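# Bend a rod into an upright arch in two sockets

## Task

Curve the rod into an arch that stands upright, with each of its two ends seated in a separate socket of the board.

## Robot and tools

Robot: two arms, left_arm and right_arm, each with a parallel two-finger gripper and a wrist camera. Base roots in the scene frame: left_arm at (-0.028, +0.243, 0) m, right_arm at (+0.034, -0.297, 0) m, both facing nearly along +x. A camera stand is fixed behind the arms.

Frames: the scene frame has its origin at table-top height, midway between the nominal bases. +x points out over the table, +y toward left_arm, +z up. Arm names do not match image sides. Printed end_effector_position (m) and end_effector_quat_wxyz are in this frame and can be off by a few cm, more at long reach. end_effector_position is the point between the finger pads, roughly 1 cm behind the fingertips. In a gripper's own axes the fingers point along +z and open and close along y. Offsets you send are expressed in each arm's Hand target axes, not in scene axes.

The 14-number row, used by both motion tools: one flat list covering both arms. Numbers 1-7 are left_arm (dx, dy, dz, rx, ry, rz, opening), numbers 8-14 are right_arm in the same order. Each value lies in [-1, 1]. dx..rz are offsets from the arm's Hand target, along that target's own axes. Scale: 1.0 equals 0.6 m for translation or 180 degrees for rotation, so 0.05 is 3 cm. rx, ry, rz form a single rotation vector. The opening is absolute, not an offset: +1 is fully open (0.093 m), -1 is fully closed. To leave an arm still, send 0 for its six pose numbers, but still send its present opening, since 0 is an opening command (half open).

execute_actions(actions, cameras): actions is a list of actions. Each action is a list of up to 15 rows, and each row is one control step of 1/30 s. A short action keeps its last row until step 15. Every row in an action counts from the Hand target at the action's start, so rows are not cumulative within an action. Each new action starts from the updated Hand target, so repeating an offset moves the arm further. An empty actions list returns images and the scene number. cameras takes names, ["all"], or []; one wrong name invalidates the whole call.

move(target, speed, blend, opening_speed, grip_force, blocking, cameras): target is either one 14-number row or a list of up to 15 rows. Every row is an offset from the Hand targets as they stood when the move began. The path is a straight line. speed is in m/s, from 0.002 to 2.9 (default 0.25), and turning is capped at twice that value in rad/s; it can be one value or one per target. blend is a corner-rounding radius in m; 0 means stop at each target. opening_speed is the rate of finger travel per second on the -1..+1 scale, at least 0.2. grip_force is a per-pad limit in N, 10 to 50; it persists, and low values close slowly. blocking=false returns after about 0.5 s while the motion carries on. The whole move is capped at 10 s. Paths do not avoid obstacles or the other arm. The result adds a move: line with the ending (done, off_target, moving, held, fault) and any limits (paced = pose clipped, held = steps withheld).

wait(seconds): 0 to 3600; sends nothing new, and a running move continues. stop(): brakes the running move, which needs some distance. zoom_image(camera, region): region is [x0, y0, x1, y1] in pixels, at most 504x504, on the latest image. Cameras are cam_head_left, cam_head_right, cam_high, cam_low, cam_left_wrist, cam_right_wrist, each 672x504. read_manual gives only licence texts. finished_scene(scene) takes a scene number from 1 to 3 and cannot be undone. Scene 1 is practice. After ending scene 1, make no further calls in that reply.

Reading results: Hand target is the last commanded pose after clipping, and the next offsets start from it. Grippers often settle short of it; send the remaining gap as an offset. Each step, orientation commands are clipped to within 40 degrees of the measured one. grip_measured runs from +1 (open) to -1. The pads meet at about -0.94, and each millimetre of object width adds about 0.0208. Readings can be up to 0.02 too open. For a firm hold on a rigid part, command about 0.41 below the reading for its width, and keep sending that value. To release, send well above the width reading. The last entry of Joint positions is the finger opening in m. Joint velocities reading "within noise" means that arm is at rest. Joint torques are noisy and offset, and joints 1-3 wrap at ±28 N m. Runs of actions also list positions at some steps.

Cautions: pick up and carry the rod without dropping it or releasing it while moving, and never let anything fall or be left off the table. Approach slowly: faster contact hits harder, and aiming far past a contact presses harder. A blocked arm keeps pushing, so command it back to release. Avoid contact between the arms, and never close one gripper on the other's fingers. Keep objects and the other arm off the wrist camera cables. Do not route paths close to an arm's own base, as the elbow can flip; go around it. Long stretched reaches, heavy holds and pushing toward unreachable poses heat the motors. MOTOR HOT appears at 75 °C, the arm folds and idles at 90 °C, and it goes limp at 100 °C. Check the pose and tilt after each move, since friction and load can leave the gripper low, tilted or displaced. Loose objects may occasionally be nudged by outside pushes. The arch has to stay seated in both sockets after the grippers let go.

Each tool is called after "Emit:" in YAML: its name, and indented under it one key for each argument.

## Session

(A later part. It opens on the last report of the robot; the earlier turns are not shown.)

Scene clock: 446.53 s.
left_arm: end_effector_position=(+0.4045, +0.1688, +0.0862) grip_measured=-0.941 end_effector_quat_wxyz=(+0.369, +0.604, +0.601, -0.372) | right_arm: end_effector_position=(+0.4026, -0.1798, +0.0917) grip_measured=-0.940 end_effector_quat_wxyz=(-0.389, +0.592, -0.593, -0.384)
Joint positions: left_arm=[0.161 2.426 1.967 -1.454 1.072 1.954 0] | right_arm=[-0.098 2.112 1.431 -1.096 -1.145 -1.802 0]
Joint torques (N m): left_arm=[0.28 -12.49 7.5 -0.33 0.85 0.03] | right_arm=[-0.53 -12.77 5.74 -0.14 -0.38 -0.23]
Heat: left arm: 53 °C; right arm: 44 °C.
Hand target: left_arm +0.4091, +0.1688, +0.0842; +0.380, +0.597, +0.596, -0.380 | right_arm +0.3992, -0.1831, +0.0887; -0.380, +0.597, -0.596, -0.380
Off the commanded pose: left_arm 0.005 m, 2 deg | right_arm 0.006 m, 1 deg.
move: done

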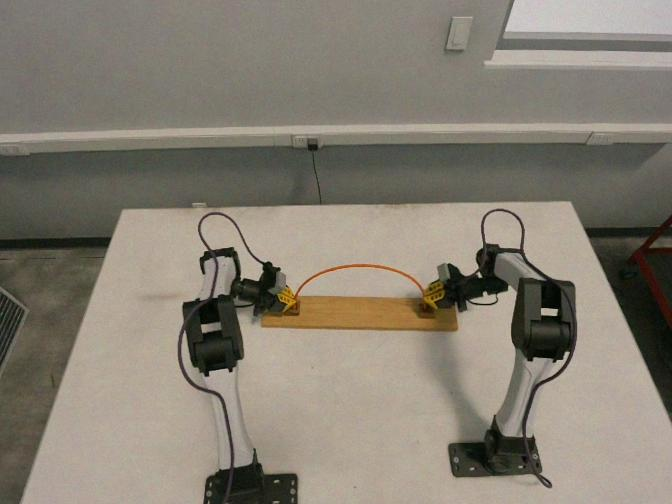

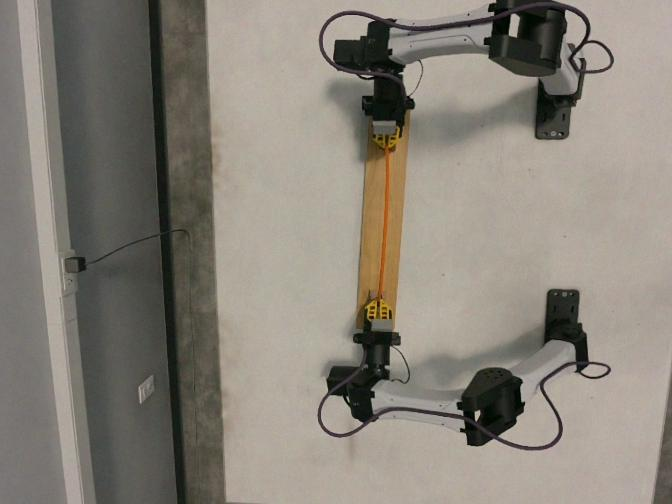

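Emit:
move:
  target: [0,0,0,0,0,0,-0.5,0,0,0,0,0,0,-0.5]
  cameras: ["cam_head_left","cam_head_right","cam_high","cam_low","cam_right_wrist","cam_left_wrist"]
  opening_speed: 0.3

Emit:
zoom_image:
  camera: "cam_head_left"
  region: [400, 270, 460, 330]

Emit:
zoom_image:
  camera: "cam_head_left"
  region: [260, 270, 320, 330]

Scene clock: 454.13 s.
left_arm: end_effector_position=(+0.4049, +0.1716, +0.0827) grip_measured=-0.503 end_effector_quat_wxyz=(+0.370, +0.597, +0.604, -0.377) | right_arm: end_effector_position=(+0.4021, -0.1820, +0.0905) grip_measured=-0.502 end_effector_quat_wxyz=(-0.385, +0.593, -0.596, -0.382)
Joint positions: left_arm=[0.169 2.438 1.967 -1.457 1.079 1.956 0.021] | right_arm=[-0.103 2.112 1.431 -1.1 -1.136 -1.804 0.021]
Joint torques (N m): left_arm=[-0.35 -13.46 7.66 -0.42 0.78 0.02] | right_arm=[-0.09 -12.78 5.71 -0.11 -0.49 -0.22]
Heat: left arm: 53 °C; right arm: 46 °C.
Hand target: left_arm +0.4091, +0.1689, +0.0842; +0.380, +0.597, +0.596, -0.380 | right_arm +0.3992, -0.1829, +0.0888; -0.380, +0.597, -0.596, -0.380
Off the commanded pose: left_arm 0.005 m, 1 deg | right_arm 0.004 m, 1 deg.
move: done

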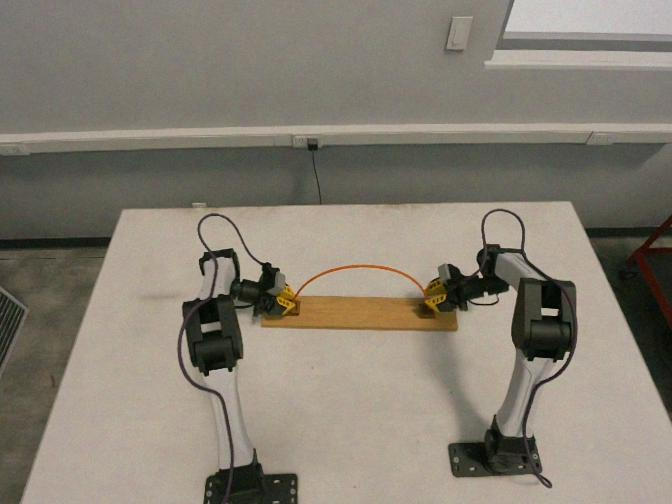

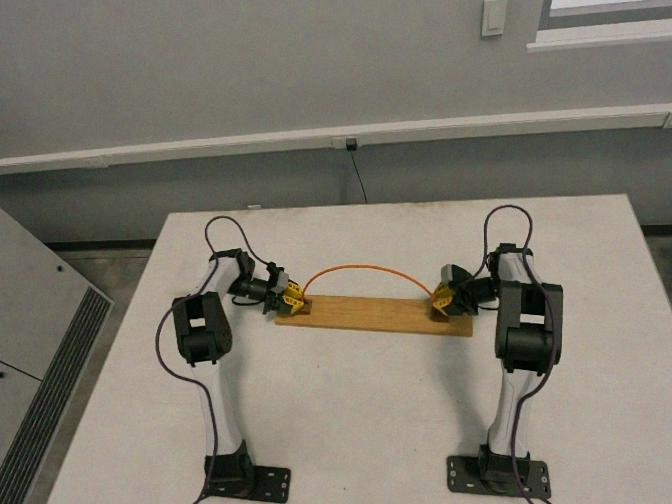

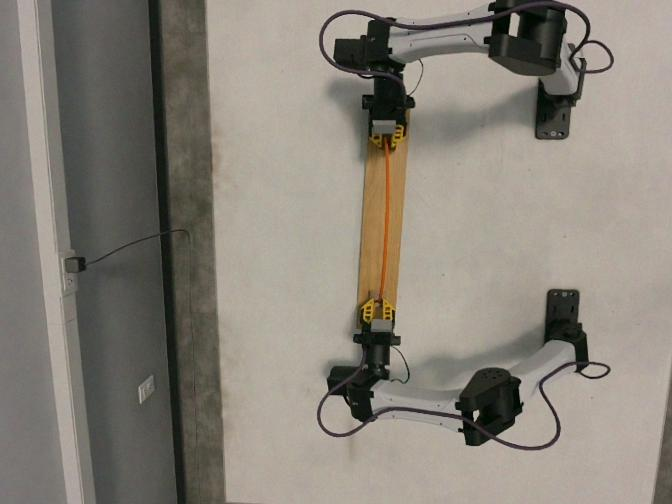

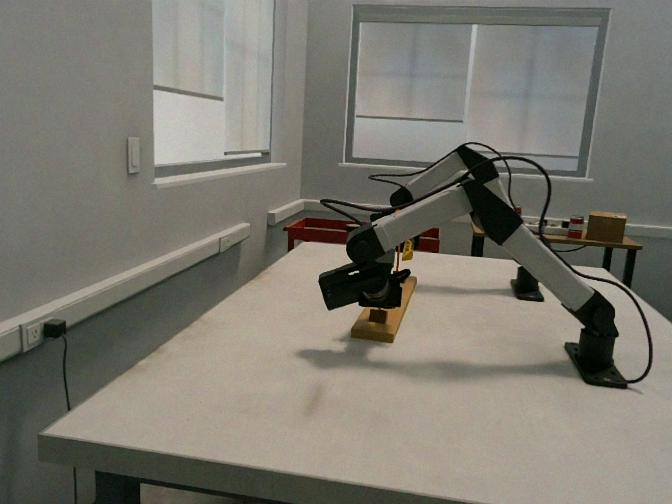

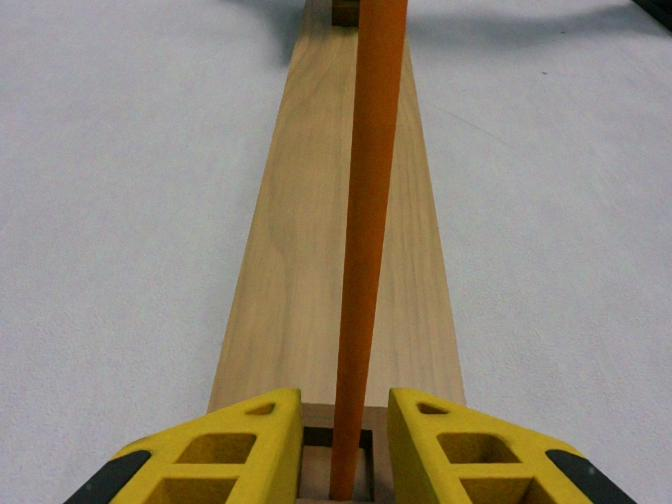

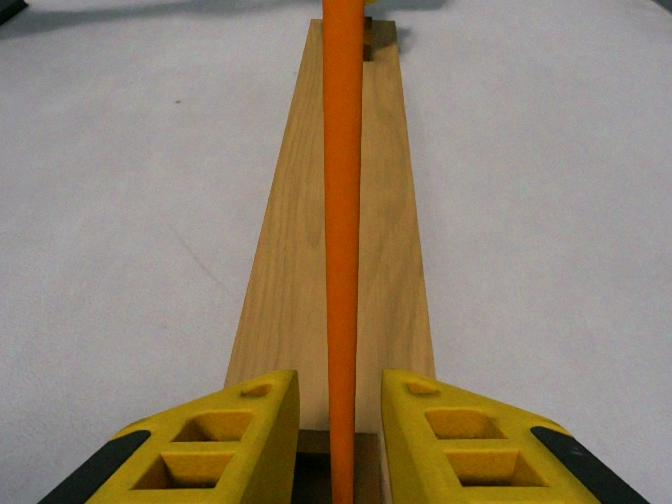

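Scaled by 8.400 from the camera's image (finer frame: 960x720).

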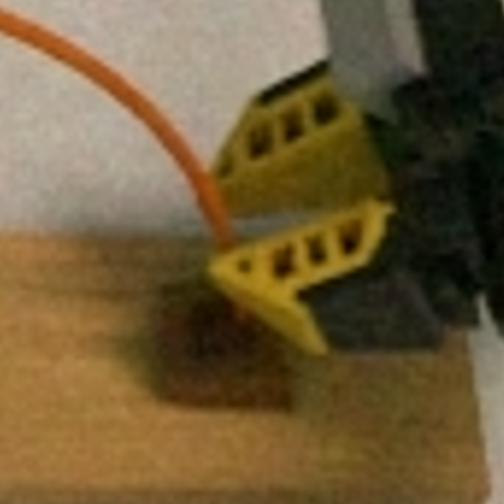

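Scaled by 8.400 from the camera's image (finer frame: 960x720).

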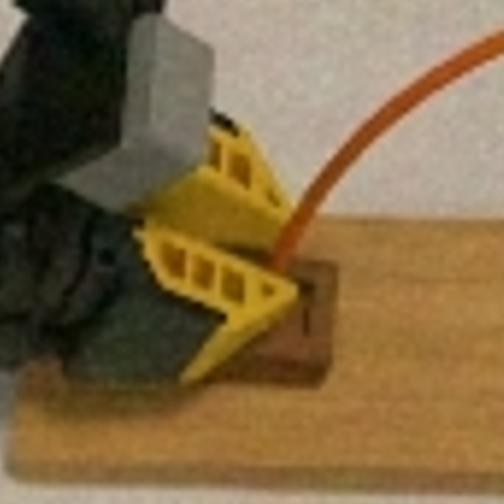

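Emit:
move:
  target:
    - [0,0,0,0,0,0,0.1,0,0,0,0,0,0,0.1]
    - [0,0,-0.2,0,0,0,0.1,0,0,-0.2,0,0,0,0.1]
  cameras: ["cam_head_left","cam_head_right","cam_high","cam_low","cam_right_wrist","cam_left_wrist"]
  opening_speed: 0.5
  speed: 0.12

Emit:
zoom_image:
  camera: "cam_head_left"
  region: [240, 220, 480, 340]

Emit:
zoom_image:
  camera: "cam_low"
  region: [320, 180, 470, 350]

Scene clock: 463.10 s.
left_arm: end_effector_position=(+0.4067, +0.2749, +0.1153) grip_measured=+0.098 end_effector_quat_wxyz=(+0.408, +0.557, +0.654, -0.309) | right_arm: end_effector_position=(+0.3989, -0.2881, +0.1373) grip_measured=+0.098 end_effector_quat_wxyz=(+0.382, -0.566, +0.648, +0.338)
Joint positions: left_arm=[0.4 2.399 2.052 -1.57 1.041 2.023 0.05] | right_arm=[-0.377 2.112 1.656 -1.538 -1.016 -2.052 0.05]
Joint torques (N m): left_arm=[0.18 -18.39 7.95 -0.44 0.57 -0.12] | right_arm=[-0.43 -12.12 8.28 -0.58 -0.41 -0.22]
Heat: left arm: 53 °C; right arm: 47 °C.
Hand target: left_arm +0.4091, +0.2776, +0.1349; +0.380, +0.597, +0.596, -0.380 | right_arm +0.3993, -0.2917, +0.1395; +0.380, -0.597, +0.596, +0.380
Off the commanded pose: left_arm 0.020 m, 12 deg | right_arm 0.004 m, 8 deg.
joint sent to its limit (left arm) — joint 4 (wrist pitch), lower limit. The joint targets are off in orientation, not in position.
joint sent to its limit (right arm) — joint 4 (wrist pitch), lower limit; joint 6 (wrist roll), lower limit. The joint targets are off in orientation, not in position.
move: off_target (left_arm, right_arm)

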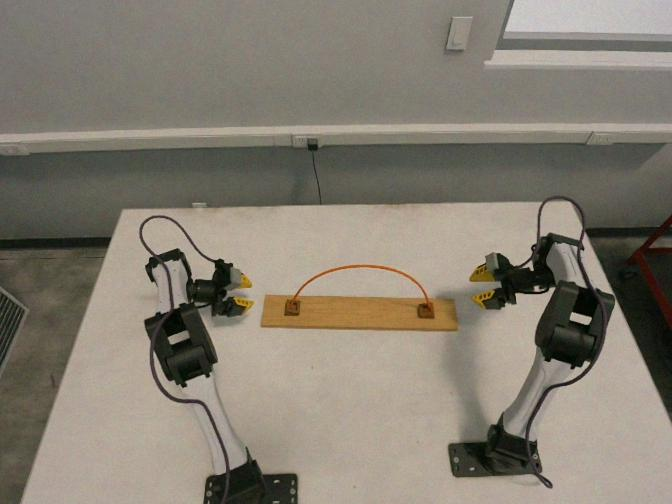

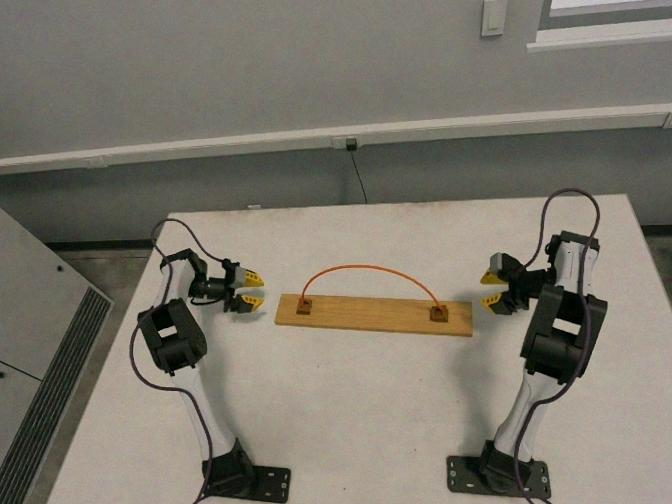

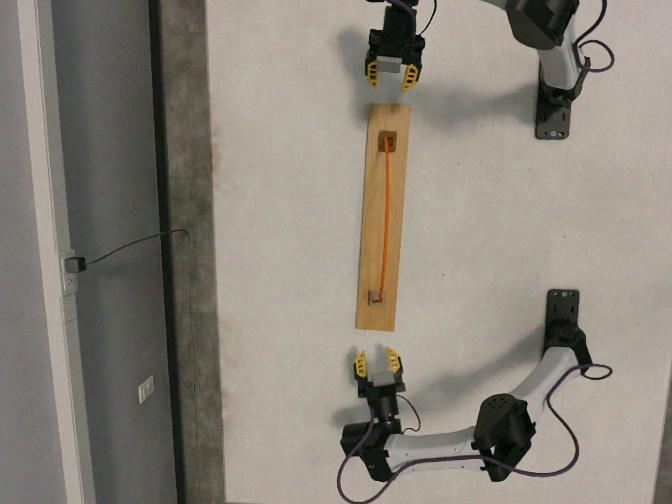

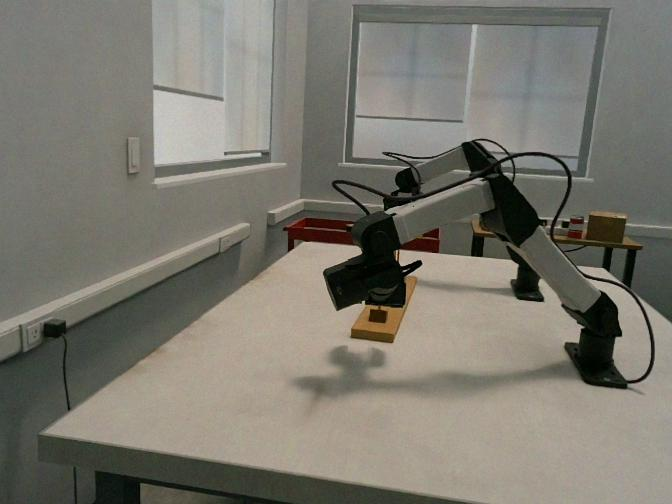

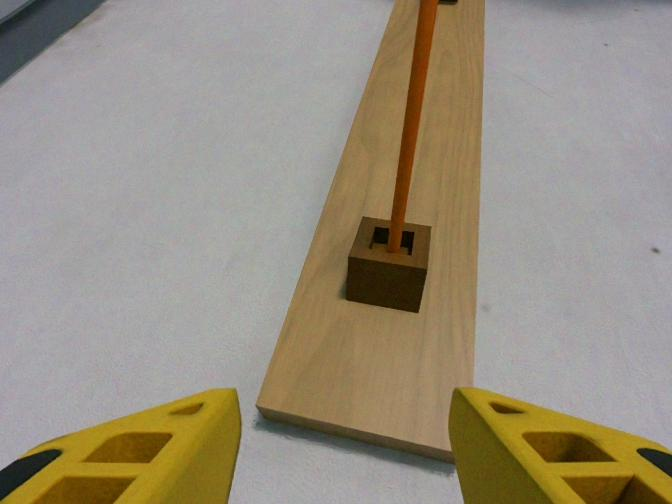

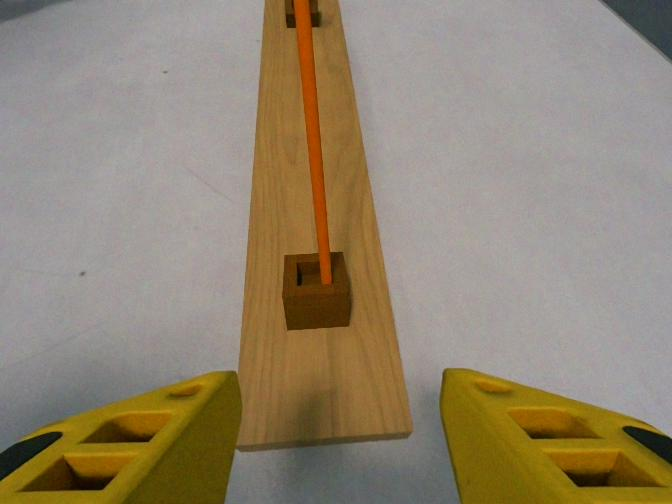

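Scaled by 2.100 from the camera's image (finer frame: 960x720).

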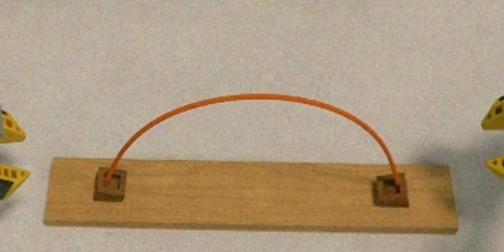

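Scaled by 2.965 from the camera's image (finer frame: 960x720).

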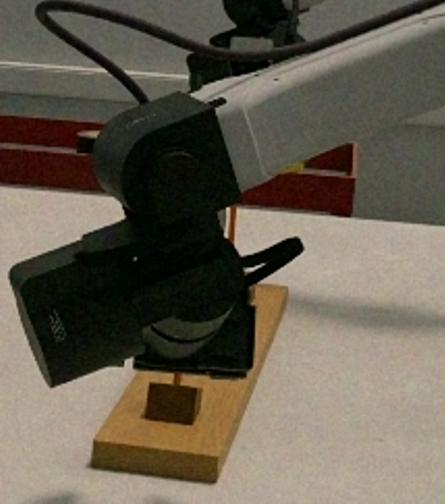

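Emit:
finished_scene:
  scene: 1

The scene is finished: the task was done.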